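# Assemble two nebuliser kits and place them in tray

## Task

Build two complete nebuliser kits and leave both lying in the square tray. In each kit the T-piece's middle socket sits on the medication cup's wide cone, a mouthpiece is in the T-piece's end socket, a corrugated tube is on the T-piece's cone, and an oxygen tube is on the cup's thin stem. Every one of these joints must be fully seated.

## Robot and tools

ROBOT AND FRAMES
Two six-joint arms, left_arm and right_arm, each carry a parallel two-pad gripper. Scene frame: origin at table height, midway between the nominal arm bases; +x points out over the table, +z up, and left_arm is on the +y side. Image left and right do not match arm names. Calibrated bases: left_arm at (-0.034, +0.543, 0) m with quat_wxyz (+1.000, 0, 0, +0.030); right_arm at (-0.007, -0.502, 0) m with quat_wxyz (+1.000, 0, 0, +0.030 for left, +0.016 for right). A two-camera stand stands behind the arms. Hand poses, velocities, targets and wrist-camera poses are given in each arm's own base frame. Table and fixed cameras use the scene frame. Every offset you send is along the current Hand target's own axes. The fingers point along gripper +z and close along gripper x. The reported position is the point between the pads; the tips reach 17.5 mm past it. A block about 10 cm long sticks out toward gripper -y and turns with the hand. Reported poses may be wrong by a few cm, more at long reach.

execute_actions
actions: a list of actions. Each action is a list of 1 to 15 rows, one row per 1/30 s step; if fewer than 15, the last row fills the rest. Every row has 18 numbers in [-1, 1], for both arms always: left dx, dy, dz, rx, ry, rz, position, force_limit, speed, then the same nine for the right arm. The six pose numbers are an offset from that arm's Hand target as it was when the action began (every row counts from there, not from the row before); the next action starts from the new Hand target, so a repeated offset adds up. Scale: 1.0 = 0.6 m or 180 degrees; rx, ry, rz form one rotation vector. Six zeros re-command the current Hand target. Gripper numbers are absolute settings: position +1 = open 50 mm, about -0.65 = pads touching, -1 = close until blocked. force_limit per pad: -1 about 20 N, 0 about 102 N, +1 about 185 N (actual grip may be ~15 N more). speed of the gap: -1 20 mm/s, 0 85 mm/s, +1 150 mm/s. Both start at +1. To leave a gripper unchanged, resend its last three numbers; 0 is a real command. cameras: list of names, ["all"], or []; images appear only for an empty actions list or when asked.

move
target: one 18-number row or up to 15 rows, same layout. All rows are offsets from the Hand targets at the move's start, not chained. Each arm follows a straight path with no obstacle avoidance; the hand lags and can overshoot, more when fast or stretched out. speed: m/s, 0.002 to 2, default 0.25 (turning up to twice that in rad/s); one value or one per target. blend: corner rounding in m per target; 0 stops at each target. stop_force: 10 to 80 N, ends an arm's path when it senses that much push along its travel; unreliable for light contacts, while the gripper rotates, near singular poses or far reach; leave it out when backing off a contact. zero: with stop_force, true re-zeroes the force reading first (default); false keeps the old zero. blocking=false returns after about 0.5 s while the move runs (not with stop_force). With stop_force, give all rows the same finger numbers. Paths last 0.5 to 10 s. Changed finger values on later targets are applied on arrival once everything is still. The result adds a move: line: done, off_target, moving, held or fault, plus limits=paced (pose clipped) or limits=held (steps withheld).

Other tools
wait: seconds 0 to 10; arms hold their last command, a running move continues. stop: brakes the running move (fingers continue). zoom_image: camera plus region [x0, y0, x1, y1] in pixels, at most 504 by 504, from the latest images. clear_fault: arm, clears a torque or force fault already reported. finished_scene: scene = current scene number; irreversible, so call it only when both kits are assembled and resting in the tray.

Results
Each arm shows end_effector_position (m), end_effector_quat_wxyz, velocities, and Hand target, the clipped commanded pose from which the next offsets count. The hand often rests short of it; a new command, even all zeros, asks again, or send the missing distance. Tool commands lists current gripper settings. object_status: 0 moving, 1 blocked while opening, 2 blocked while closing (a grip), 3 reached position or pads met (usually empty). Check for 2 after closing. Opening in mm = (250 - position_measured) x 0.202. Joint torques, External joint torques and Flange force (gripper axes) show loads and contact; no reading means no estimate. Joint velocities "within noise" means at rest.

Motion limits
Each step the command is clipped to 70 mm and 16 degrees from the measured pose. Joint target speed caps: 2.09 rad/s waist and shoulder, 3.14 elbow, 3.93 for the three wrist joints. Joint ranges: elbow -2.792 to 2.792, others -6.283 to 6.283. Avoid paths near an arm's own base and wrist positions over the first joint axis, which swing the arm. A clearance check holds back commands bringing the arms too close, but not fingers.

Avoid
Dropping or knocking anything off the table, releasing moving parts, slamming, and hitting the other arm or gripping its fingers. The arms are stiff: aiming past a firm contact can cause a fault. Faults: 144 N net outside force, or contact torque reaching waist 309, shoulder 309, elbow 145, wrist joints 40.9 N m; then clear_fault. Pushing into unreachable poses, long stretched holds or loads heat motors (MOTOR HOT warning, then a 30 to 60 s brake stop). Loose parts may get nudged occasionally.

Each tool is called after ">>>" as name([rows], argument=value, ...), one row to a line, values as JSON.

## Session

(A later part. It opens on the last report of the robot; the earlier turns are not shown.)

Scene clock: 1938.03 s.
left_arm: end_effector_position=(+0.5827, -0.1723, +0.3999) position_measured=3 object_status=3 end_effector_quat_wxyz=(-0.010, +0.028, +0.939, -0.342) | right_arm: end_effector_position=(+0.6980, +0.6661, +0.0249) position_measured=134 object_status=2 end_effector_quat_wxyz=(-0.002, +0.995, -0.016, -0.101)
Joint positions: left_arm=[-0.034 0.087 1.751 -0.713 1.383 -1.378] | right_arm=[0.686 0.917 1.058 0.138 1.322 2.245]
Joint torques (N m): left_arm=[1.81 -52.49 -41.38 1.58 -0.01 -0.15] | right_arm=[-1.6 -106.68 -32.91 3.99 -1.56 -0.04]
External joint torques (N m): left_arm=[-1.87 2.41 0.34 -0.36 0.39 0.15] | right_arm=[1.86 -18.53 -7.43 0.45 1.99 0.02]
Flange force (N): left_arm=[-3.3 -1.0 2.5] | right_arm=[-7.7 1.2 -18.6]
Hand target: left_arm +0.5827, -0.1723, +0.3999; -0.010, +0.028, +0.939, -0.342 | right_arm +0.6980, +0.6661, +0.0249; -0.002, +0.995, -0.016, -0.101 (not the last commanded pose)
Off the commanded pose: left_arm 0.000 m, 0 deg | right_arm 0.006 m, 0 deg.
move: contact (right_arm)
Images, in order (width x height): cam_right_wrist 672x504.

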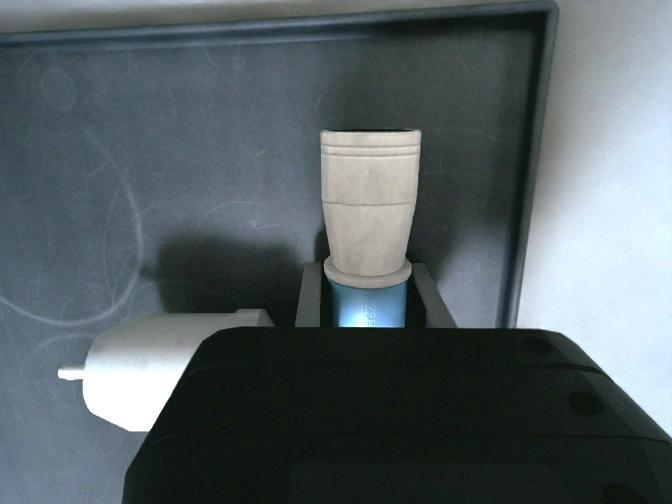

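>>> move([
  [0,0,0,0,0,0,1,0.5,-0.6,-0.0002,0,-0.0011,0,0,0,-0.98,1,-0.6],
  [0,0,0,0,0,0,1,0.5,-0.6,-0.0002,0,-0.0011,0,0,0,0.6,1,-0.8],
  [0,0,0,0,0,0,1,0.5,-0.6,0,0,-0.1333,0,0,0,0.6,1,-0.8],
  [0,0,0,0,0,0,1,0.5,-0.6,-0.2698,0.6435,-0.3278,0.0502,0.0502,0.4981,0.6,1,-0.8],
], speed=[0.05,0.05,0.1,0.4], blend=[0,0,0.03,0], cameras=["all"])

Scene clock: 1964.73 s.
left_arm: end_effector_position=(+0.5827, -0.1723, +0.3999) position_measured=3 object_status=3 end_effector_quat_wxyz=(-0.010, +0.028, +0.939, -0.342) | right_arm: end_effector_position=(+0.5667, +0.2840, +0.2499) position_measured=63 object_status=3 end_effector_quat_wxyz=(+0.001, +0.696, -0.718, -0.001)
Joint positions: left_arm=[-0.034 0.087 1.751 -0.713 1.383 -1.378] | right_arm=[0.409 0.194 1.782 0.002 1.167 3.583]
Joint torques (N m): left_arm=[1.65 -52.54 -41.5 1.55 0 -0.14] | right_arm=[-1.89 -59.67 -39.17 3.77 0.11 -0.01]
External joint torques (N m): left_arm=[-1.76 2.62 0.39 -0.33 0.37 0.14] | right_arm=[1.65 -1.08 -1.27 0.22 -0.19 0.01]
Flange force (N): left_arm=[-3.5 -0.8 2.5] | right_arm=[-2.7 0.5 -1.8]
Hand target: left_arm +0.5827, -0.1723, +0.3999; -0.010, +0.028, +0.939, -0.342 | right_arm +0.5666, +0.2839, +0.2500; +0.001, +0.696, -0.718, -0.001
Off the commanded pose: left_arm 0.000 m, 0 deg | right_arm 0.000 m, 0 deg.
move: done

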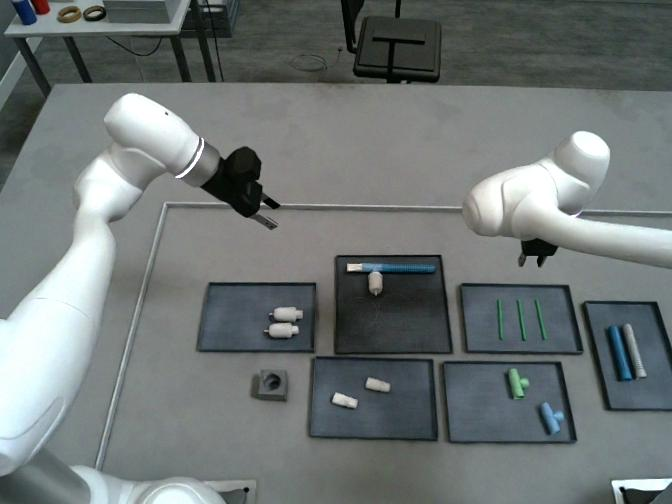

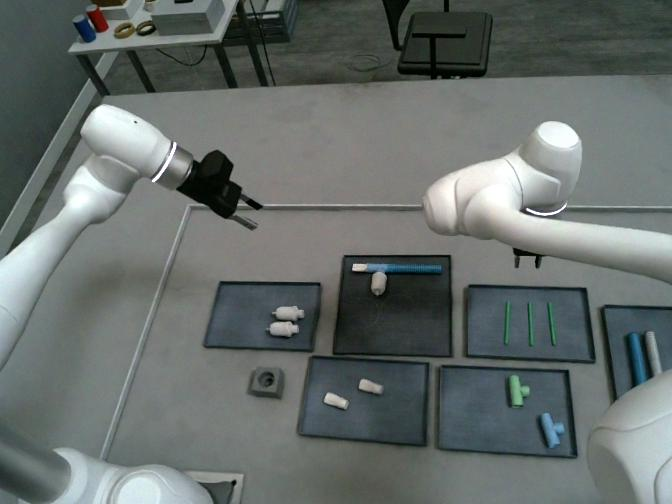

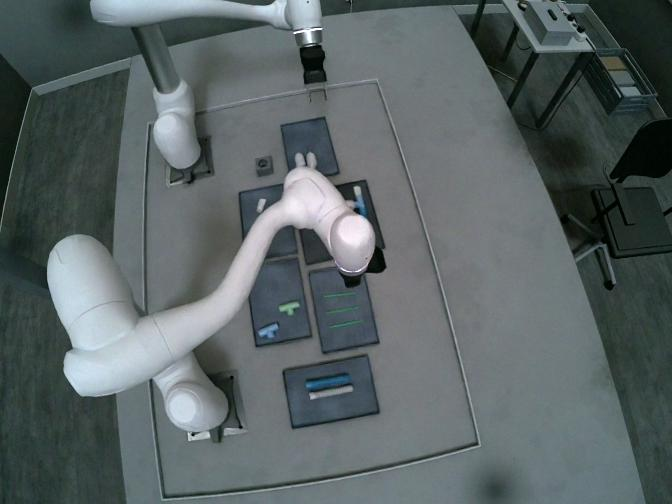

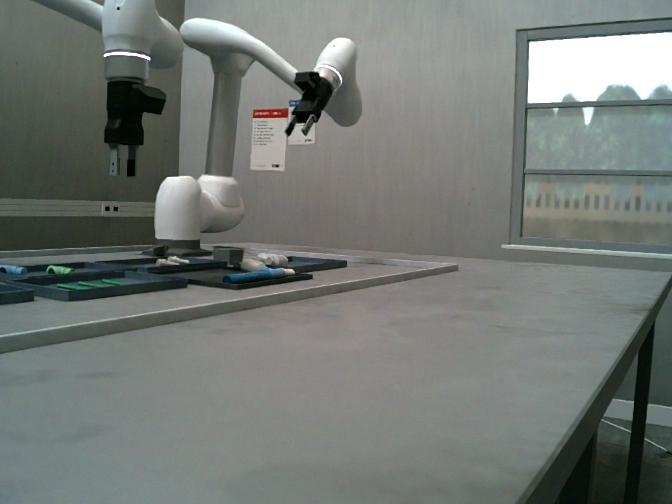

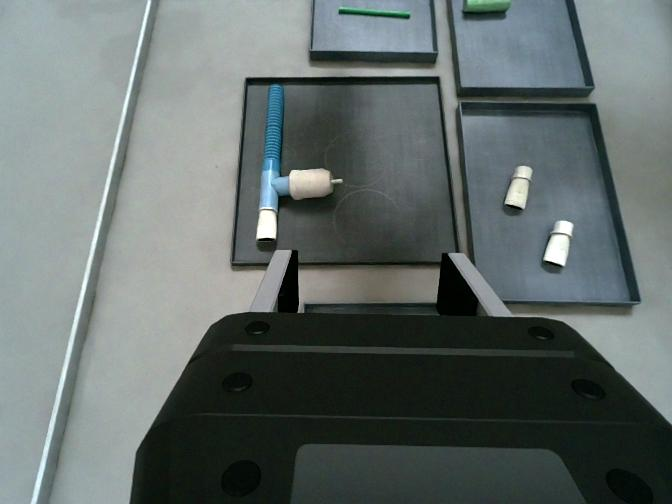

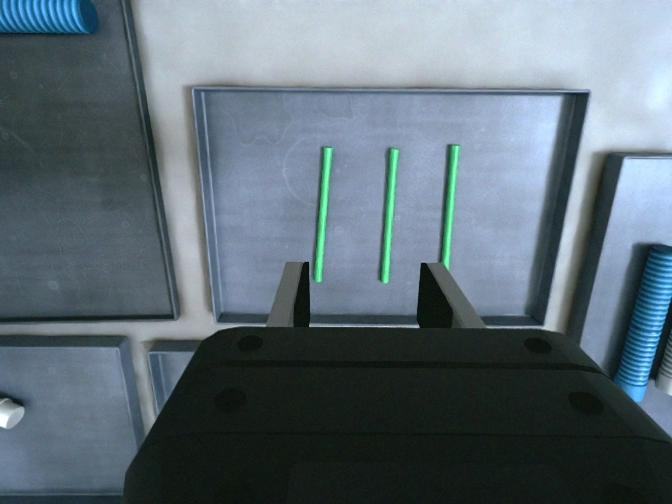

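>>> move(target=[0.0967,0.2806,0.0908,0,0,0,1,0.5,-0.6,-0.6,-0.0828,0.0833,0,0,0,1,1,-0.6], speed=0.35, cameras=["cam_left_wrist", "cam_right_wrist"])

Scene clock: 2102.47 s.
left_arm: end_effector_position=(+0.5303, -0.0751, +0.2500) position_measured=3 object_status=3 end_effector_quat_wxyz=(-0.010, +0.028, +0.939, -0.342) | right_arm: end_effector_position=(+0.6278, +0.6421, +0.2001) position_measured=3 object_status=3 end_effector_quat_wxyz=(+0.001, +0.696, -0.718, -0.001)
Joint positions: left_arm=[0.14 0.125 2.003 -0.72 1.27 -1.059] | right_arm=[0.758 0.626 1.243 0.002 1.274 3.931]
Joint torques (N m): left_arm=[1.82 -50.23 -35.39 1.46 0.57 -0.12] | right_arm=[-2.73 -103.41 -40.73 3.89 0.09 0.01]
External joint torques (N m): left_arm=[-2 2.35 0.5 -0.38 0.41 0.12] | right_arm=[2.86 -0.3 -1.09 0.24 -0.16 -0.01]
Flange force (N): left_arm=[-3.3 -0.4 3.5] | right_arm=[-3.9 0.7 -1.0]
Hand target: left_arm +0.5303, -0.0751, +0.2500; -0.010, +0.028, +0.939, -0.342 | right_arm +0.6278, +0.6422, +0.2001; +0.001, +0.696, -0.718, -0.001
Off the commanded pose: left_arm 0.000 m, 0 deg | right_arm 0.000 m, 0 deg.
move: done
Images, in order (width x height): cam_left_wrist 672x504, cam_right_wrist 672x504.

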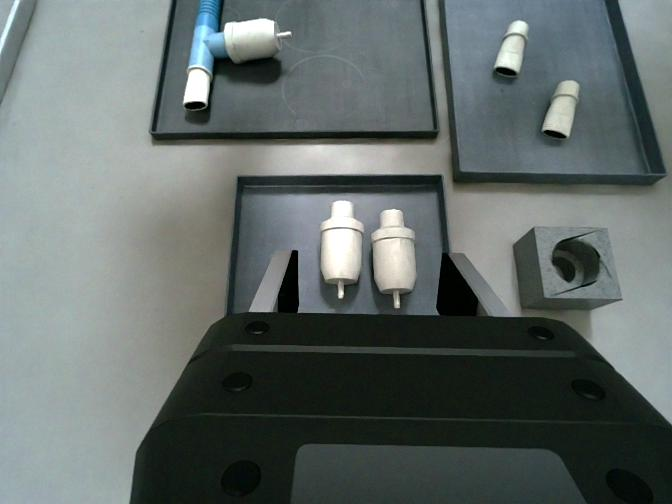

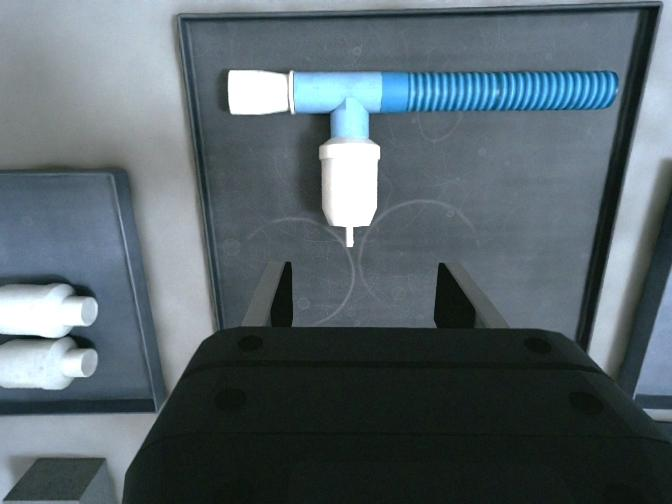

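>>> move([
  [-0.0127,0.1393,0.22,0,0,0,0.736,0.5,-0.6,-0.002,-0.0417,0.2,0,0,0,1,1,-0.6],
  [-0.0127,0.1393,0.2932,0,0,0,0.736,0.5,-0.6,-0.002,-0.0417,0.2817,0,0,0,1,1,-0.6],
], speed=[0.25,0.1], blend=[0.02,0], cameras=["cam_left_wrist", "cam_right_wrist"])

Scene clock: 2139.23 s.
left_arm: end_effector_position=(+0.5350, -0.1245, +0.0615) position_measured=43 object_status=3 end_effector_quat_wxyz=(-0.010, +0.028, +0.939, -0.342) | right_arm: end_effector_position=(+0.6525, +0.6426, +0.0310) position_measured=3 object_status=3 end_effector_quat_wxyz=(+0.001, +0.696, -0.718, -0.001)
Joint positions: left_arm=[0.05 0.356 2.149 -0.895 0.959 -0.807] | right_arm=[0.739 0.767 1.323 0.002 1.053 3.912]
Joint torques (N m): left_arm=[1.57 -61.83 -22.85 0.78 0.96 -0.15] | right_arm=[-2.1 -111.76 -36.95 3.53 0.12 0.03]
External joint torques (N m): left_arm=[-1.68 2.47 -0.1 -0.36 0.42 0.15] | right_arm=[2.18 0.01 -1.11 0.22 -0.18 -0.03]
Flange force (N): left_arm=[-3.2 0.7 4.6] | right_arm=[-3.7 -0.3 -0.3]
Hand target: left_arm +0.5349, -0.1245, +0.0615; -0.010, +0.028, +0.939, -0.342 | right_arm +0.6525, +0.6427, +0.0310; +0.001, +0.696, -0.718, -0.001
Off the commanded pose: left_arm 0.000 m, 0 deg | right_arm 0.000 m, 0 deg.
move: done
Images, in order (width x height): cam_left_wrist 672x504, cam_right_wrist 672x504.

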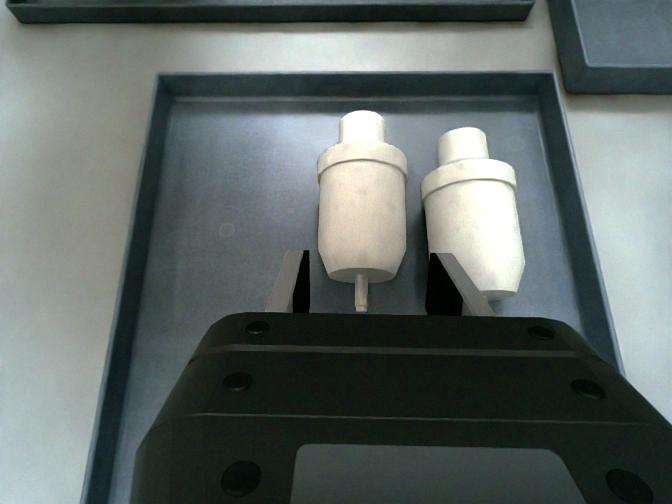

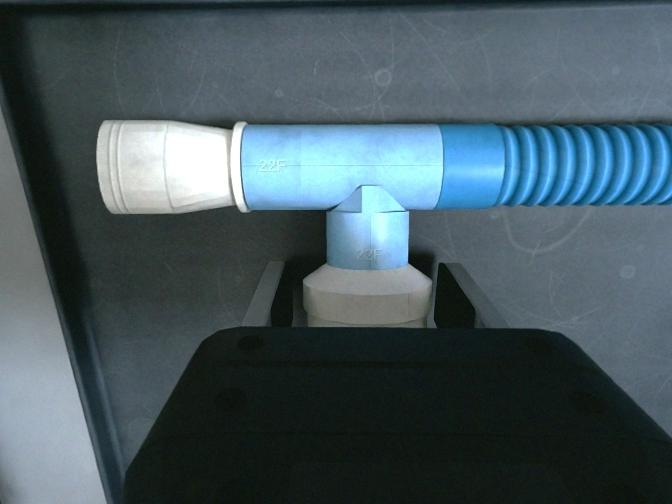

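>>> move([
  [-0.003,0,0.0417,0,0,0,0.736,0.5,-0.6,0,-0.0283,0,0,0,0,1,1,-0.6],
  [-0.003,0,0.0667,0,0,0,0.736,0.5,-0.6,0,-0.0867,0,0,0,0,1,1,-0.6],
], speed=[0.03,0.008], stop_force=12, cameras=["cam_left_wrist", "cam_right_wrist"])

Scene clock: 2162.77 s.
left_arm: end_effector_position=(+0.5352, -0.1503, +0.0308) position_measured=43 object_status=3 end_effector_quat_wxyz=(-0.010, +0.028, +0.939, -0.342) | right_arm: end_effector_position=(+0.7043, +0.6410, +0.0308) position_measured=3 object_status=3 end_effector_quat_wxyz=(+0.001, +0.696, -0.718, -0.001)
Joint positions: left_arm=[0.003 0.403 2.165 -0.959 0.9 -0.764] | right_arm=[0.702 0.821 1.22 0.002 1.102 3.874]
Joint torques (N m): left_arm=[1.67 -64.1 -20.57 0.66 1.04 -0.17] | right_arm=[-10.35 -115.2 -41.34 1.74 -2.48 0.38]
External joint torques (N m): left_arm=[-1.66 2.26 -0.04 -0.4 0.39 0.17] | right_arm=[9.51 -1.94 2.11 2.1 2.41 -0.38]
Flange force (N): left_arm=[-2.5 0.5 4.9] | right_arm=[-3.1 10.6 -3.5]
Hand target: left_arm +0.5352, -0.1503, +0.0308; -0.010, +0.028, +0.939, -0.342 | right_arm +0.7043, +0.6410, +0.0308; +0.001, +0.696, -0.718, -0.001
Off the commanded pose: left_arm 0.000 m, 0 deg | right_arm 0.000 m, 0 deg.
move: contact (right_arm)
Images, in order (width x height): cam_left_wrist 672x504, cam_right_wrist 672x504.

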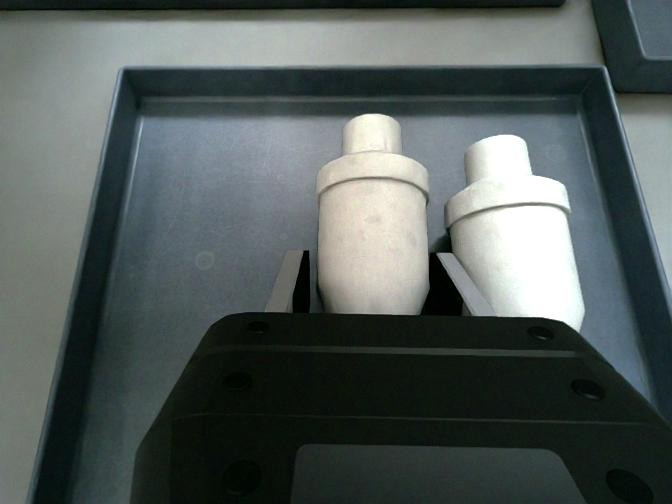

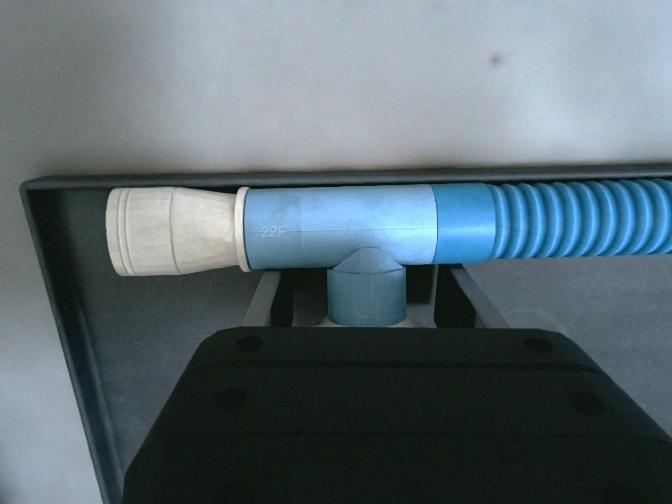

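>>> move([
  [0,0,0,0,0,0,-1,0.5,-0.6,0,0.01,0,0,0,0,1,1,-0.6],
  [0,0,0,0,0,0,-1,0.5,-0.6,0,0.01,-0.165,0,0,0,1,1,-0.6],
  [0,-0.1286,-0.1532,0,0,0,-1,0.5,-0.6,0.5687,0.2173,-0.1153,0,0,0.0217,1,1,-0.6],
], speed=[0.05,0.15,0.35], blend=[0,0.03,0], cameras=["cam_left_wrist", "cam_right_wrist"])

Scene clock: 2185.30 s.
left_arm: end_effector_position=(+0.5352, -0.1503, +0.1508) position_measured=74 object_status=2 end_effector_quat_wxyz=(-0.010, +0.028, +0.939, -0.342) | right_arm: end_effector_position=(+0.5632, +0.3042, +0.1002) position_measured=3 object_status=3 end_effector_quat_wxyz=(-0.001, -0.671, +0.742, +0.001)
Joint positions: left_arm=[0.003 0.227 2.099 -0.831 1.052 -0.992] | right_arm=[0.441 0.332 1.91 0.002 0.901 3.681]
Joint torques (N m): left_arm=[1.77 -55.36 -29.47 1.03 0.7 -0.15] | right_arm=[-2.68 -68.77 -33.79 3.12 0.11 0.04]
External joint torques (N m): left_arm=[-1.78 2.37 0.13 -0.36 0.39 0.15] | right_arm=[2.34 0.18 -0.63 0.28 -0.18 -0.04]
Flange force (N): left_arm=[-3.1 0.0 4.1] | right_arm=[-3.8 0.7 0.1]
Hand target: left_arm +0.5352, -0.1503, +0.1508; -0.010, +0.028, +0.939, -0.342 | right_arm +0.5632, +0.3041, +0.1002; -0.001, -0.671, +0.742, +0.001
Off the commanded pose: left_arm 0.000 m, 0 deg | right_arm 0.000 m, 0 deg.
move: done
Images, in order (width x height): cam_left_wrist 672x504, cam_right_wrist 672x504.

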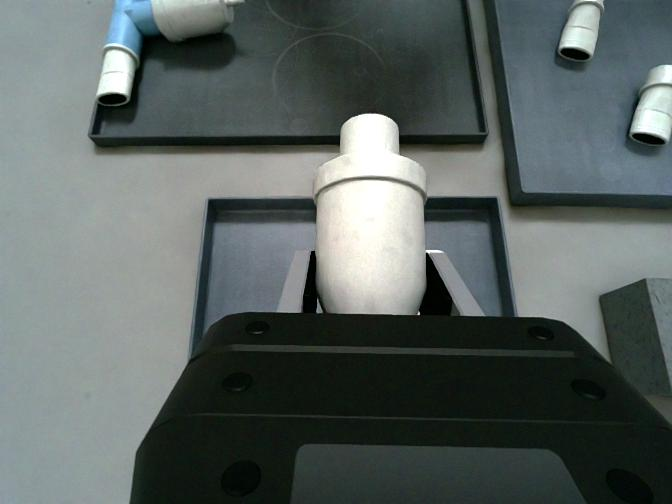

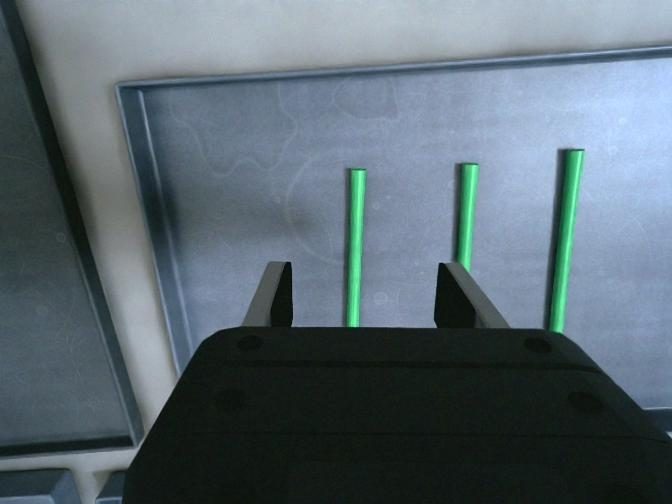

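>>> zoom_image(camera="cam_right_wrist", region=[230, 240, 500, 340])

Scaled by 1.867 from the camera's 672x504 image, which has a finer 960x720 frame.

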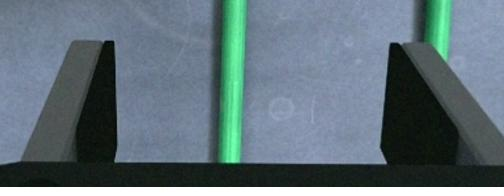

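>>> move([
  [0,0,0,0,0,0,-1,0.5,-0.6,0,0,0.1315,0,0,0,0,0.5,-0.2],
  [0,0,0,0,0,0,-1,0.5,-0.6,0,0,0.1315,0,0,0,-1,0.5,-0.2],
  [0,0,0,0,0,0,-1,0.5,-0.6,0,0,-0.05,0,0,0,-1,0.5,-0.2],
], speed=[0.12,0.1,0.12], cameras=["cam_right_wrist"])

Scene clock: 2210.00 s.
left_arm: end_effector_position=(+0.5352, -0.1503, +0.1508) position_measured=74 object_status=2 end_effector_quat_wxyz=(-0.010, +0.028, +0.939, -0.342) | right_arm: end_effector_position=(+0.5632, +0.3041, +0.1302) position_measured=232 object_status=2 end_effector_quat_wxyz=(-0.001, -0.671, +0.742, +0.001)
Joint positions: left_arm=[0.003 0.227 2.099 -0.831 1.052 -0.992] | right_arm=[0.441 0.301 1.887 0.002 0.955 3.681]
Joint torques (N m): left_arm=[1.71 -55.28 -29.53 1.01 0.65 -0.11] | right_arm=[-1.85 -66.67 -34.83 3.34 0.12 0.01]
External joint torques (N m): left_arm=[-2.01 2.57 0.26 -0.37 0.45 0.11] | right_arm=[1.61 -0.29 -0.87 0.17 -0.18 -0.01]
Flange force (N): left_arm=[-3.2 -0.1 4.5] | right_arm=[-2.8 0.3 -0.7]
Hand target: left_arm +0.5352, -0.1503, +0.1508; -0.010, +0.028, +0.939, -0.342 | right_arm +0.5632, +0.3041, +0.1302; -0.001, -0.671, +0.742, +0.001
Off the commanded pose: left_arm 0.000 m, 0 deg | right_arm 0.000 m, 0 deg.
move: done
Images, in order (width x height): cam_right_wrist 672x504.

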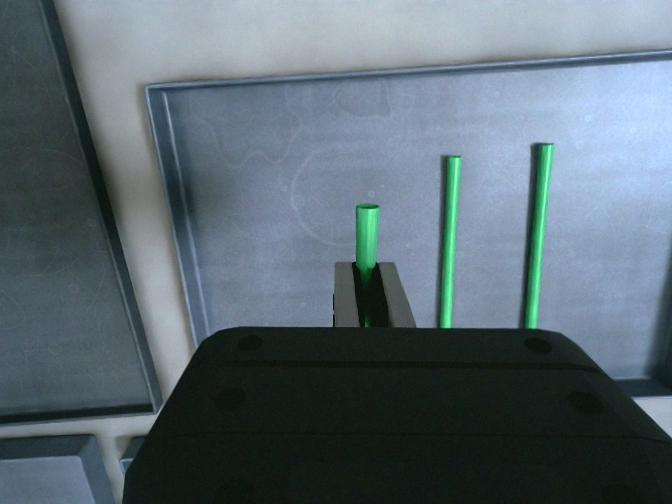

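>>> zoom_image(camera="cam_right_wrist", region=[310, 190, 430, 340])

Scaled by 3.360 from the camera's 672x504 image, which has a finer 960x720 frame.

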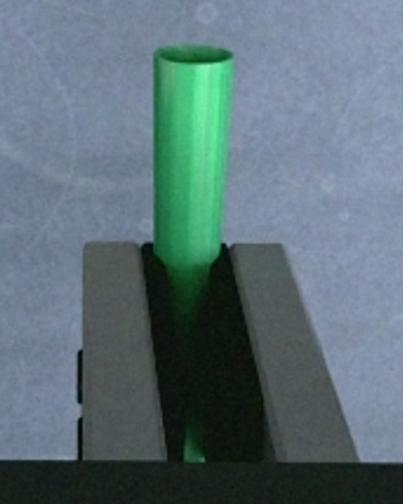

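>>> move(target=[0,0,0,0,0,0,-1,0.5,-0.6,-0.5605,0.0338,0.1208,-0.0544,0.0025,-0.0294,-1,0.5,-0.2], speed=0.3, cameras=["cam_right_wrist", "cam_low", "cam_head_right"])

Scene clock: 2231.30 s.
left_arm: end_effector_position=(+0.5352, -0.1503, +0.1508) position_measured=74 object_status=2 end_effector_quat_wxyz=(-0.010, +0.028, +0.939, -0.342) | right_arm: end_effector_position=(+0.5766, +0.6407, +0.0579) position_measured=232 object_status=2 end_effector_quat_wxyz=(+0.061, +0.702, -0.707, -0.062)
Joint positions: left_arm=[0.003 0.227 2.099 -0.831 1.052 -0.992] | right_arm=[0.758 0.719 1.366 0.13 1.185 3.85]
Joint torques (N m): left_arm=[1.56 -55.33 -29.54 1.01 0.71 -0.15] | right_arm=[-2.5 -108.3 -37.29 3.81 0.52 0.05]
External joint torques (N m): left_arm=[-1.52 2.28 0.07 -0.34 0.37 0.15] | right_arm=[2.5 0 -0.88 0.24 -0.19 -0.05]
Flange force (N): left_arm=[-3.1 0.3 3.7] | right_arm=[-3.5 0.5 -0.1]
Hand target: left_arm +0.5352, -0.1503, +0.1508; -0.010, +0.028, +0.939, -0.342 | right_arm +0.5766, +0.6408, +0.0579; +0.061, +0.702, -0.707, -0.062
Off the commanded pose: left_arm 0.000 m, 0 deg | right_arm 0.000 m, 0 deg.
move: done
Images, in order (width x height): cam_head_right 672x504, cam_low 672x504, cam_right_wrist 672x504.

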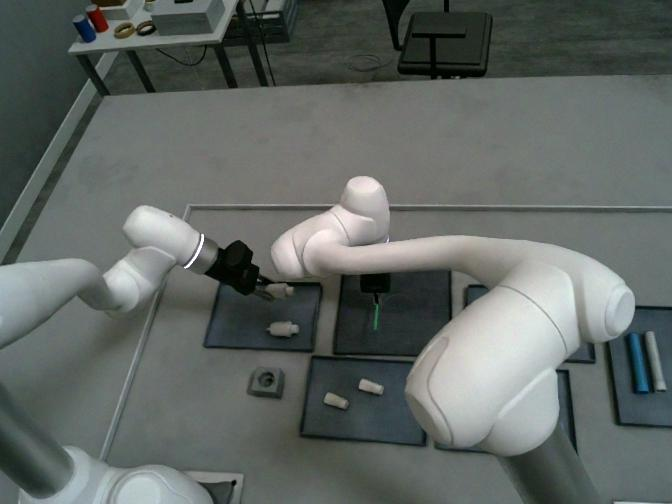

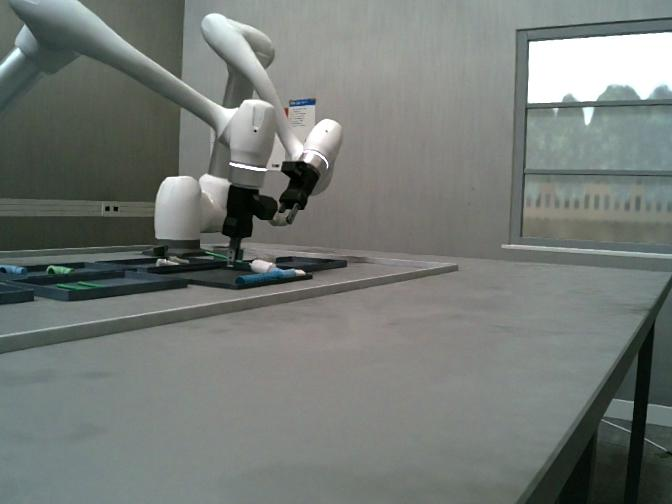

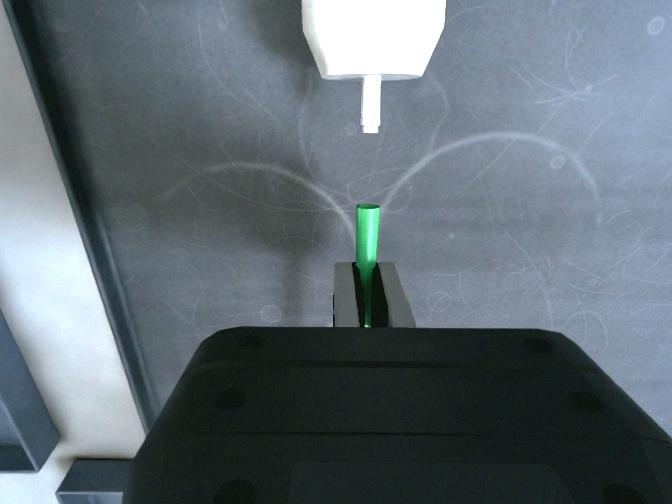

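>>> zoom_image(camera="cam_low", region=[195, 230, 325, 300])

>>> zoom_image(camera="cam_right_wrist", region=[290, 40, 460, 280])

Scaled by 3.877 from the camera's 672x504 image, which has a finer 960x720 frame.

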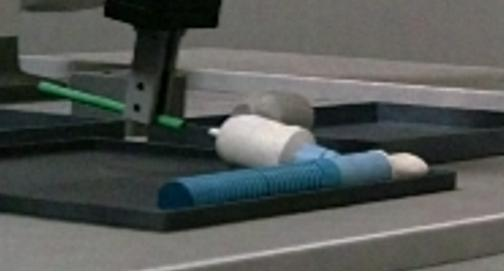

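Scaled by 2.100 from the camera's 672x504 image, which has a finer 960x720 frame.

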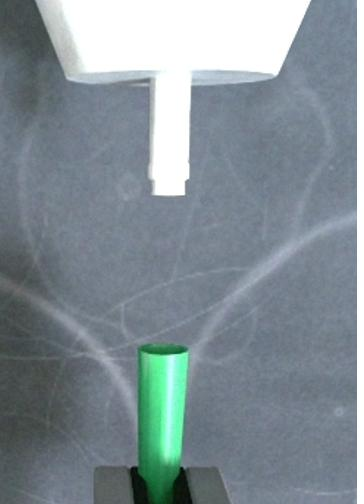

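>>> zoom_image(camera="cam_low", region=[200, 245, 270, 275])

Scaled by 7.200 from the camera's 672x504 image, which has a finer 960x720 frame.

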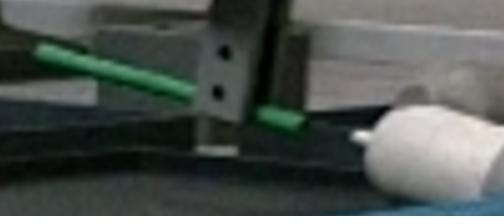

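>>> move([
  [0,0,0,0,0,0,-1,0.5,-0.6,0,-0.0333,0,0,0,0,-1,0.5,-0.2],
  [0,0,0,0,0,0,-1,0.5,-0.6,0,-0.075,0,0,0,0,-1,0.5,-0.2],
], speed=[0.05,0.006], stop_force=20, cameras=["cam_right_wrist", "cam_low"])

Scene clock: 2252.70 s.
left_arm: end_effector_position=(+0.5352, -0.1503, +0.1508) position_measured=74 object_status=2 end_effector_quat_wxyz=(-0.010, +0.028, +0.939, -0.342) | right_arm: end_effector_position=(+0.6008, +0.6406, +0.0535) position_measured=232 object_status=2 end_effector_quat_wxyz=(+0.061, +0.702, -0.707, -0.062)
Joint positions: left_arm=[0.003 0.227 2.099 -0.831 1.052 -0.992] | right_arm=[0.739 0.748 1.322 0.127 1.203 3.835]
Joint torques (N m): left_arm=[1.55 -55.54 -29.53 1 0.69 -0.18] | right_arm=[-20.09 -107.29 -45.64 -1.03 -6.09 -0.02]
External joint torques (N m): left_arm=[-1.63 2.57 0.24 -0.34 0.41 0.18] | right_arm=[19.72 -3.65 7.12 5.12 6.42 0.02]
Flange force (N): left_arm=[-3.2 0.5 4.1] | right_arm=[-3.9 27.6 -2.5]
Hand target: left_arm +0.5352, -0.1503, +0.1508; -0.010, +0.028, +0.939, -0.342 | right_arm +0.6008, +0.6406, +0.0535; +0.061, +0.702, -0.707, -0.062 (not the last commanded pose)
Off the commanded pose: left_arm 0.000 m, 0 deg | right_arm 0.020 m, 0 deg.
move: contact (right_arm); path passed 1 of 2 targets
Images, in order (width x height): cam_low 672x504, cam_right_wrist 672x504.

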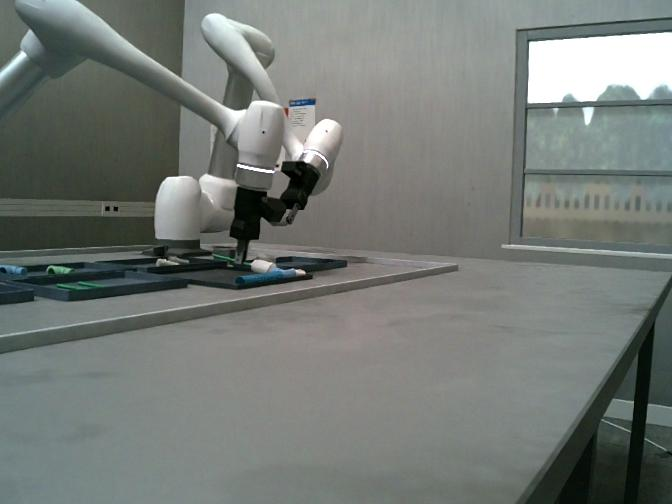

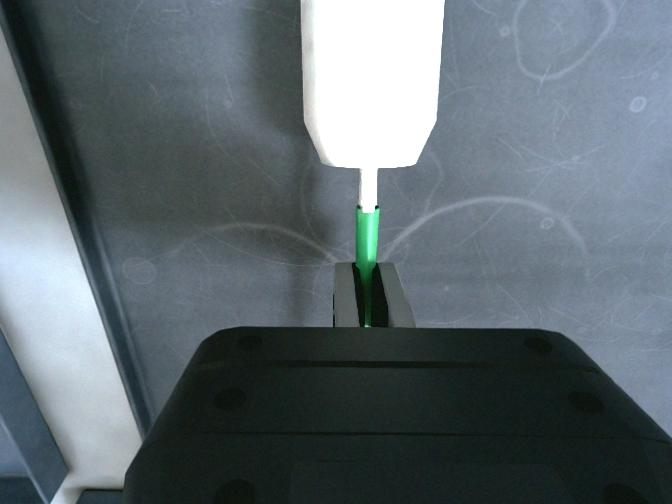

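>>> zoom_image(camera="cam_right_wrist", region=[320, 150, 420, 280])

Scaled by 3.877 from the camera's 672x504 image, which has a finer 960x720 frame.

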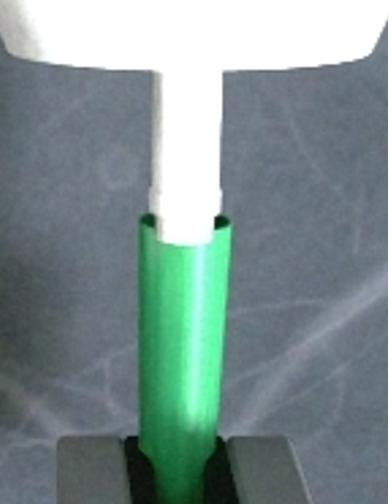

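>>> zoom_image(camera="cam_low", region=[200, 245, 270, 275])

Scaled by 7.200 from the camera's 672x504 image, which has a finer 960x720 frame.

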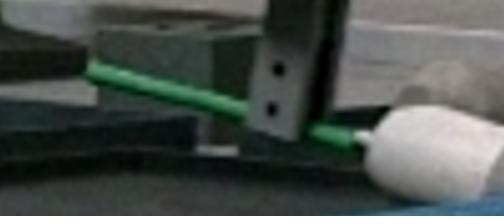

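>>> zoom_image(camera="cam_low", region=[236, 254, 264, 274])

Scaled by 18.000 from the camera's 672x504 image, which has a finer 960x720 frame.

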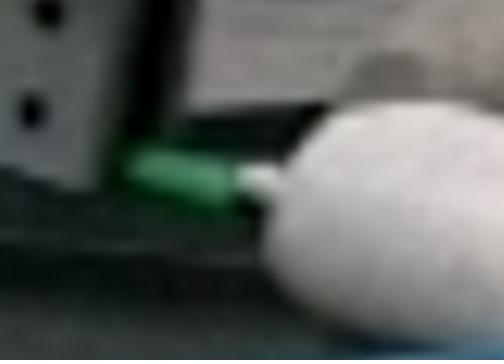

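>>> move([
  [0,0,0,0,0,0,-1,0.5,-0.6,0,0.005,0,0,0,0,-1,0.5,-0.2],
  [0,0,0,0,0,0,-1,0.5,-0.6,0,0.005,-0.0037,0,0,0,-1,0.5,-0.2],
], speed=0.03)

>>> move(target=[0,0,0,0,0,0,-1,0.5,-0.6,0,-0.035,0,0,0,0,-1,0.5,-0.2], speed=0.006, stop_force=15, cameras=["cam_right_wrist", "cam_low"])

Scene clock: 2303.73 s.
left_arm: end_effector_position=(+0.5352, -0.1503, +0.1508) position_measured=74 object_status=2 end_effector_quat_wxyz=(-0.010, +0.028, +0.939, -0.342) | right_arm: end_effector_position=(+0.5982, +0.6407, +0.0563) position_measured=232 object_status=2 end_effector_quat_wxyz=(+0.061, +0.702, -0.707, -0.062)
Joint positions: left_arm=[0.003 0.227 2.099 -0.831 1.052 -0.992] | right_arm=[0.741 0.743 1.326 0.127 1.204 3.837]
Joint torques (N m): left_arm=[1.45 -55.47 -29.6 1.02 0.72 -0.14] | right_arm=[-2.62 -110.13 -36.84 3.84 0.5 -0.01]
External joint torques (N m): left_arm=[-1.71 2.63 0.22 -0.37 0.37 0.14] | right_arm=[2.33 -0.13 -1.61 0.24 -0.16 0.01]
Flange force (N): left_arm=[-3.3 0.4 4.3] | right_arm=[-4.7 -0.9 -0.9]
Hand target: left_arm +0.5352, -0.1503, +0.1508; -0.010, +0.028, +0.939, -0.342 | right_arm +0.5983, +0.6406, +0.0563; +0.061, +0.702, -0.707, -0.062
Off the commanded pose: left_arm 0.000 m, 0 deg | right_arm 0.000 m, 0 deg.
move: done

Scene clock: 2307.17 s.
left_arm: end_effector_position=(+0.5352, -0.1503, +0.1508) position_measured=74 object_status=2 end_effector_quat_wxyz=(-0.010, +0.028, +0.939, -0.342) | right_arm: end_effector_position=(+0.6151, +0.6405, +0.0533) position_measured=232 object_status=2 end_effector_quat_wxyz=(+0.061, +0.702, -0.707, -0.062)
Joint positions: left_arm=[0.003 0.227 2.099 -0.831 1.052 -0.992] | right_arm=[0.729 0.763 1.294 0.125 1.216 3.827]
Joint torques (N m): left_arm=[1.5 -55.57 -29.6 1 0.7 -0.17] | right_arm=[-16.48 -109.69 -42.47 -0.11 -3.61 0.19]
External joint torques (N m): left_arm=[-1.82 2.9 0.27 -0.35 0.4 0.17] | right_arm=[16 -3.06 3.58 4.23 3.95 -0.19]
Flange force (N): left_arm=[-3.6 0.6 4.7] | right_arm=[-6.1 19.2 -2.1]
Hand target: left_arm +0.5352, -0.1503, +0.1508; -0.010, +0.028, +0.939, -0.342 | right_arm +0.6151, +0.6405, +0.0533; +0.061, +0.702, -0.707, -0.062 (not the last commanded pose)
Off the commanded pose: left_arm 0.000 m, 0 deg | right_arm 0.004 m, 0 deg.
move: contact (right_arm)
Images, in order (width x height): cam_low 672x504, cam_right_wrist 672x504.

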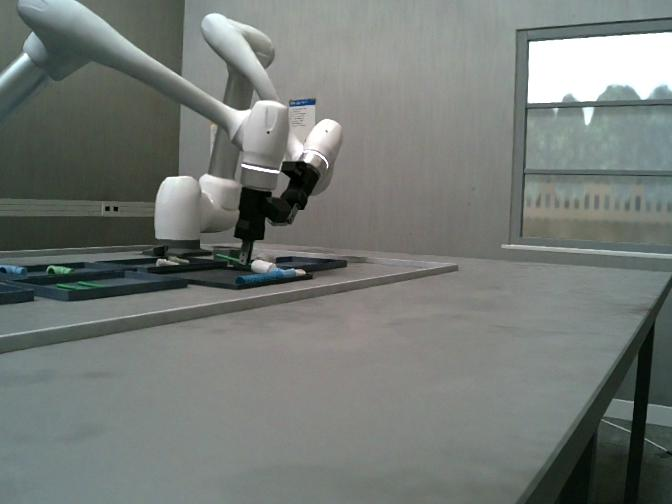

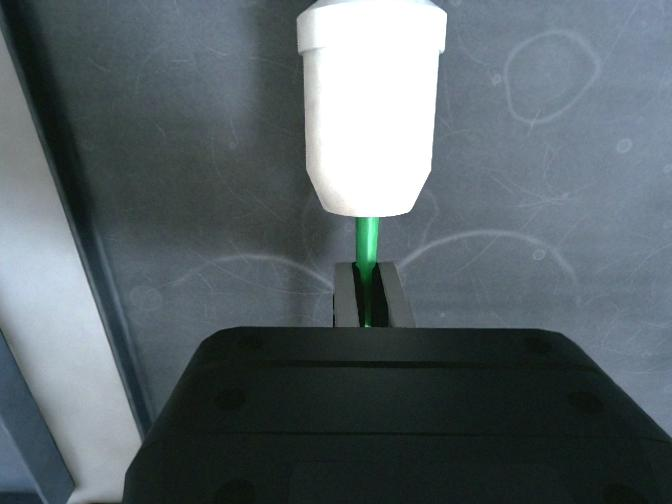

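>>> zoom_image(camera="cam_right_wrist", region=[310, 180, 430, 280])

Scaled by 4.200 from the camera's 672x504 image, which has a finer 960x720 frame.

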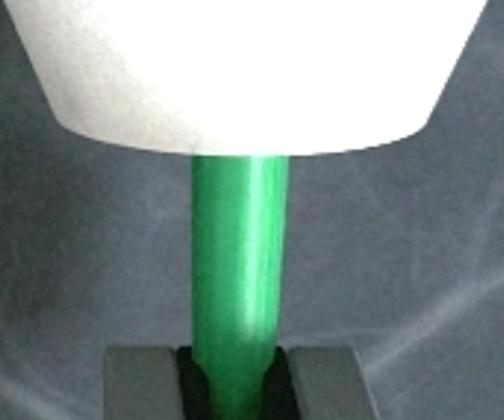

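>>> move([
  [0,0,0,0,0,0,-1,0.5,-0.6,0,-0.002,0,0,0,0,-1,0.5,-0.2],
  [0,0,0,0,0,0,-1,0.5,-0.6,0,0.001,0,0,0,0,-1,0.5,-0.2],
  [0,0,0,0,0,0,-1,0.5,-0.6,0,0.001,0,0,0,0,-0.2,0.5,-0.6],
  [0,0,0,0,0,0,-1,0.5,-0.6,0,0.001,-0.25,0,0,0,-0.2,0.5,-0.6],
], speed=[0.01,0.02,0.05,0.12], cameras=["all"])

Scene clock: 2325.00 s.
left_arm: end_effector_position=(+0.5352, -0.1503, +0.1508) position_measured=74 object_status=2 end_effector_quat_wxyz=(-0.010, +0.028, +0.939, -0.342) | right_arm: end_effector_position=(+0.6404, +0.6403, +0.2013) position_measured=182 object_status=3 end_effector_quat_wxyz=(+0.061, +0.702, -0.707, -0.062)
Joint positions: left_arm=[0.003 0.227 2.099 -0.831 1.052 -0.992] | right_arm=[0.71 0.7 1.123 0.115 1.451 3.838]
Joint torques (N m): left_arm=[1.66 -55.4 -29.58 1.02 0.71 -0.14] | right_arm=[-2.2 -110.21 -41.09 4.25 0.52 0.03]
External joint torques (N m): left_arm=[-1.79 2.55 0.23 -0.36 0.38 0.14] | right_arm=[1.96 -0.2 -1.08 0.24 -0.18 -0.03]
Flange force (N): left_arm=[-3.2 0.2 4.4] | right_arm=[-3.4 -0.4 -1.0]
Hand target: left_arm +0.5352, -0.1503, +0.1508; -0.010, +0.028, +0.939, -0.342 | right_arm +0.6404, +0.6403, +0.2011; +0.061, +0.702, -0.707, -0.062
Off the commanded pose: left_arm 0.000 m, 0 deg | right_arm 0.000 m, 0 deg.
move: done

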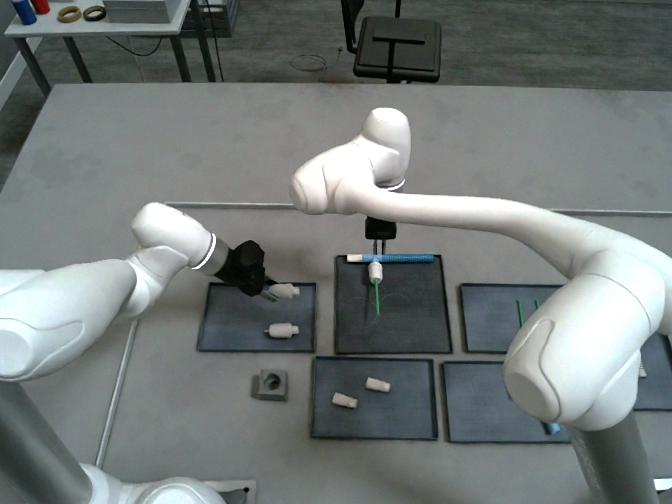

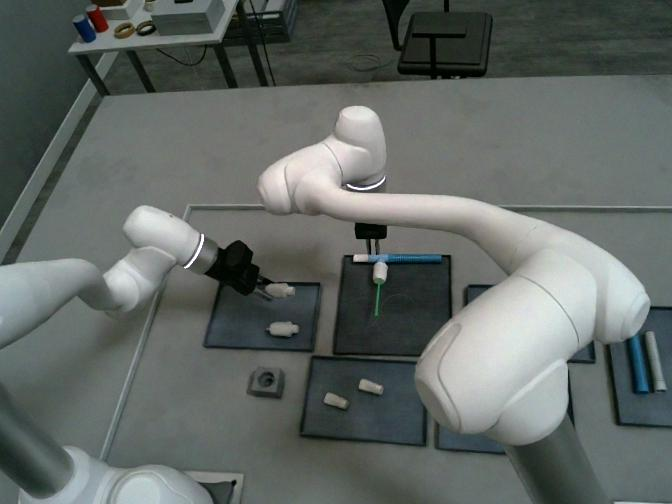

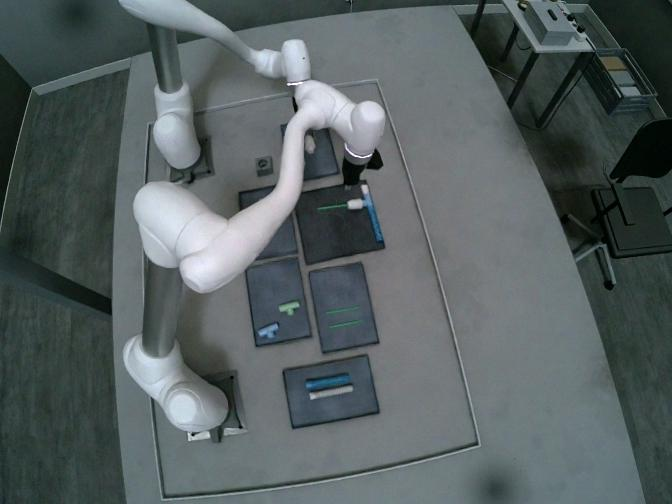

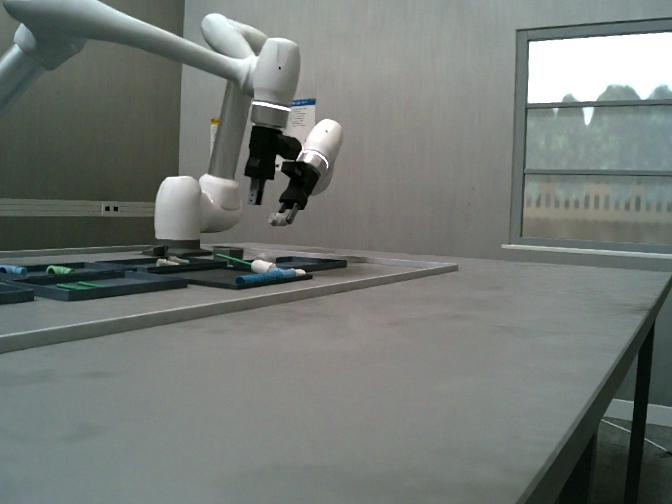

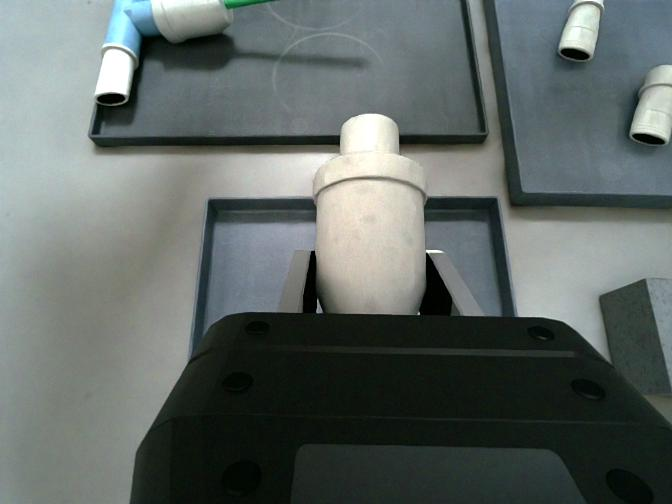

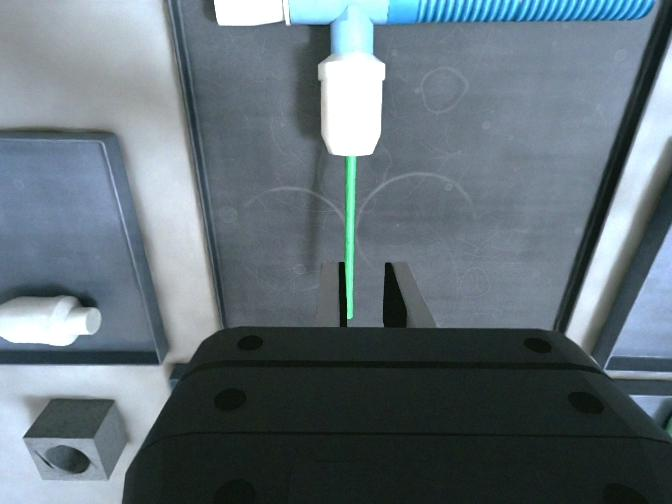

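>>> move(target=[0,0,0,0,0,0,-1,0.5,-0.6,0.6367,0.4465,0.0793,0.0544,-0.0007,0.0078,1,1,-0.6], speed=0.45, cameras=["cam_right_wrist", "cam_high"])

Scene clock: 2389.23 s.
left_arm: end_effector_position=(+0.5352, -0.1503, +0.1508) position_measured=74 object_status=2 end_effector_quat_wxyz=(-0.010, +0.028, +0.939, -0.342) | right_arm: end_effector_position=(+0.3655, +0.2603, +0.2005) position_measured=3 object_status=3 end_effector_quat_wxyz=(+0.001, +0.696, -0.718, -0.001)
Joint positions: left_arm=[0.003 0.227 2.099 -0.831 1.052 -0.992] | right_arm=[0.541 -0.057 2.154 0.002 1.048 3.713]
Joint torques (N m): left_arm=[1.5 -55.34 -29.68 1.03 0.68 -0.14] | right_arm=[-2.01 -29.31 -36.8 3.49 0.1 0.03]
External joint torques (N m): left_arm=[-1.6 2.63 0.53 -0.37 0.41 0.14] | right_arm=[1.97 -2.68 -1.28 0.26 -0.17 -0.03]
Flange force (N): left_arm=[-2.8 0.6 4.4] | right_arm=[-2.1 4.3 -3.7]
Hand target: left_arm +0.5352, -0.1503, +0.1508; -0.010, +0.028, +0.939, -0.342 | right_arm +0.3655, +0.2603, +0.2005; +0.001, +0.696, -0.718, -0.001
Off the commanded pose: left_arm 0.000 m, 0 deg | right_arm 0.000 m, 0 deg.
move: done
Images, in order (width x height): cam_high 672x504, cam_right_wrist 672x504.

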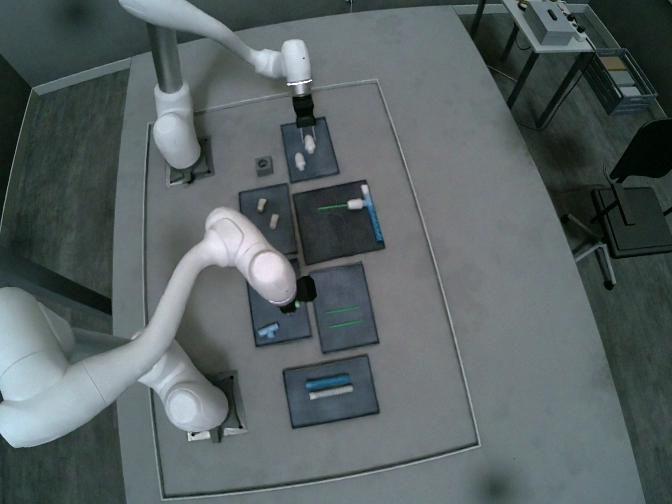

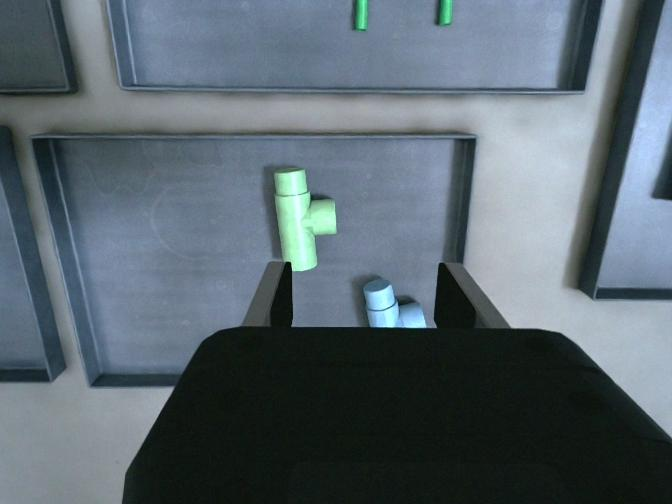

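>>> zoom_image(camera="cam_right_wrist", region=[250, 150, 450, 335])

Scaled by 2.520 from the camera's 672x504 image, which has a finer 960x720 frame.

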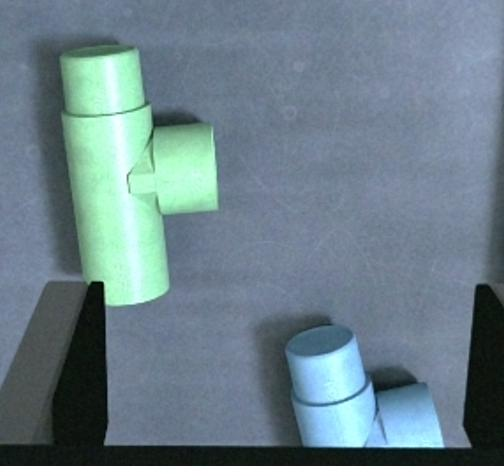

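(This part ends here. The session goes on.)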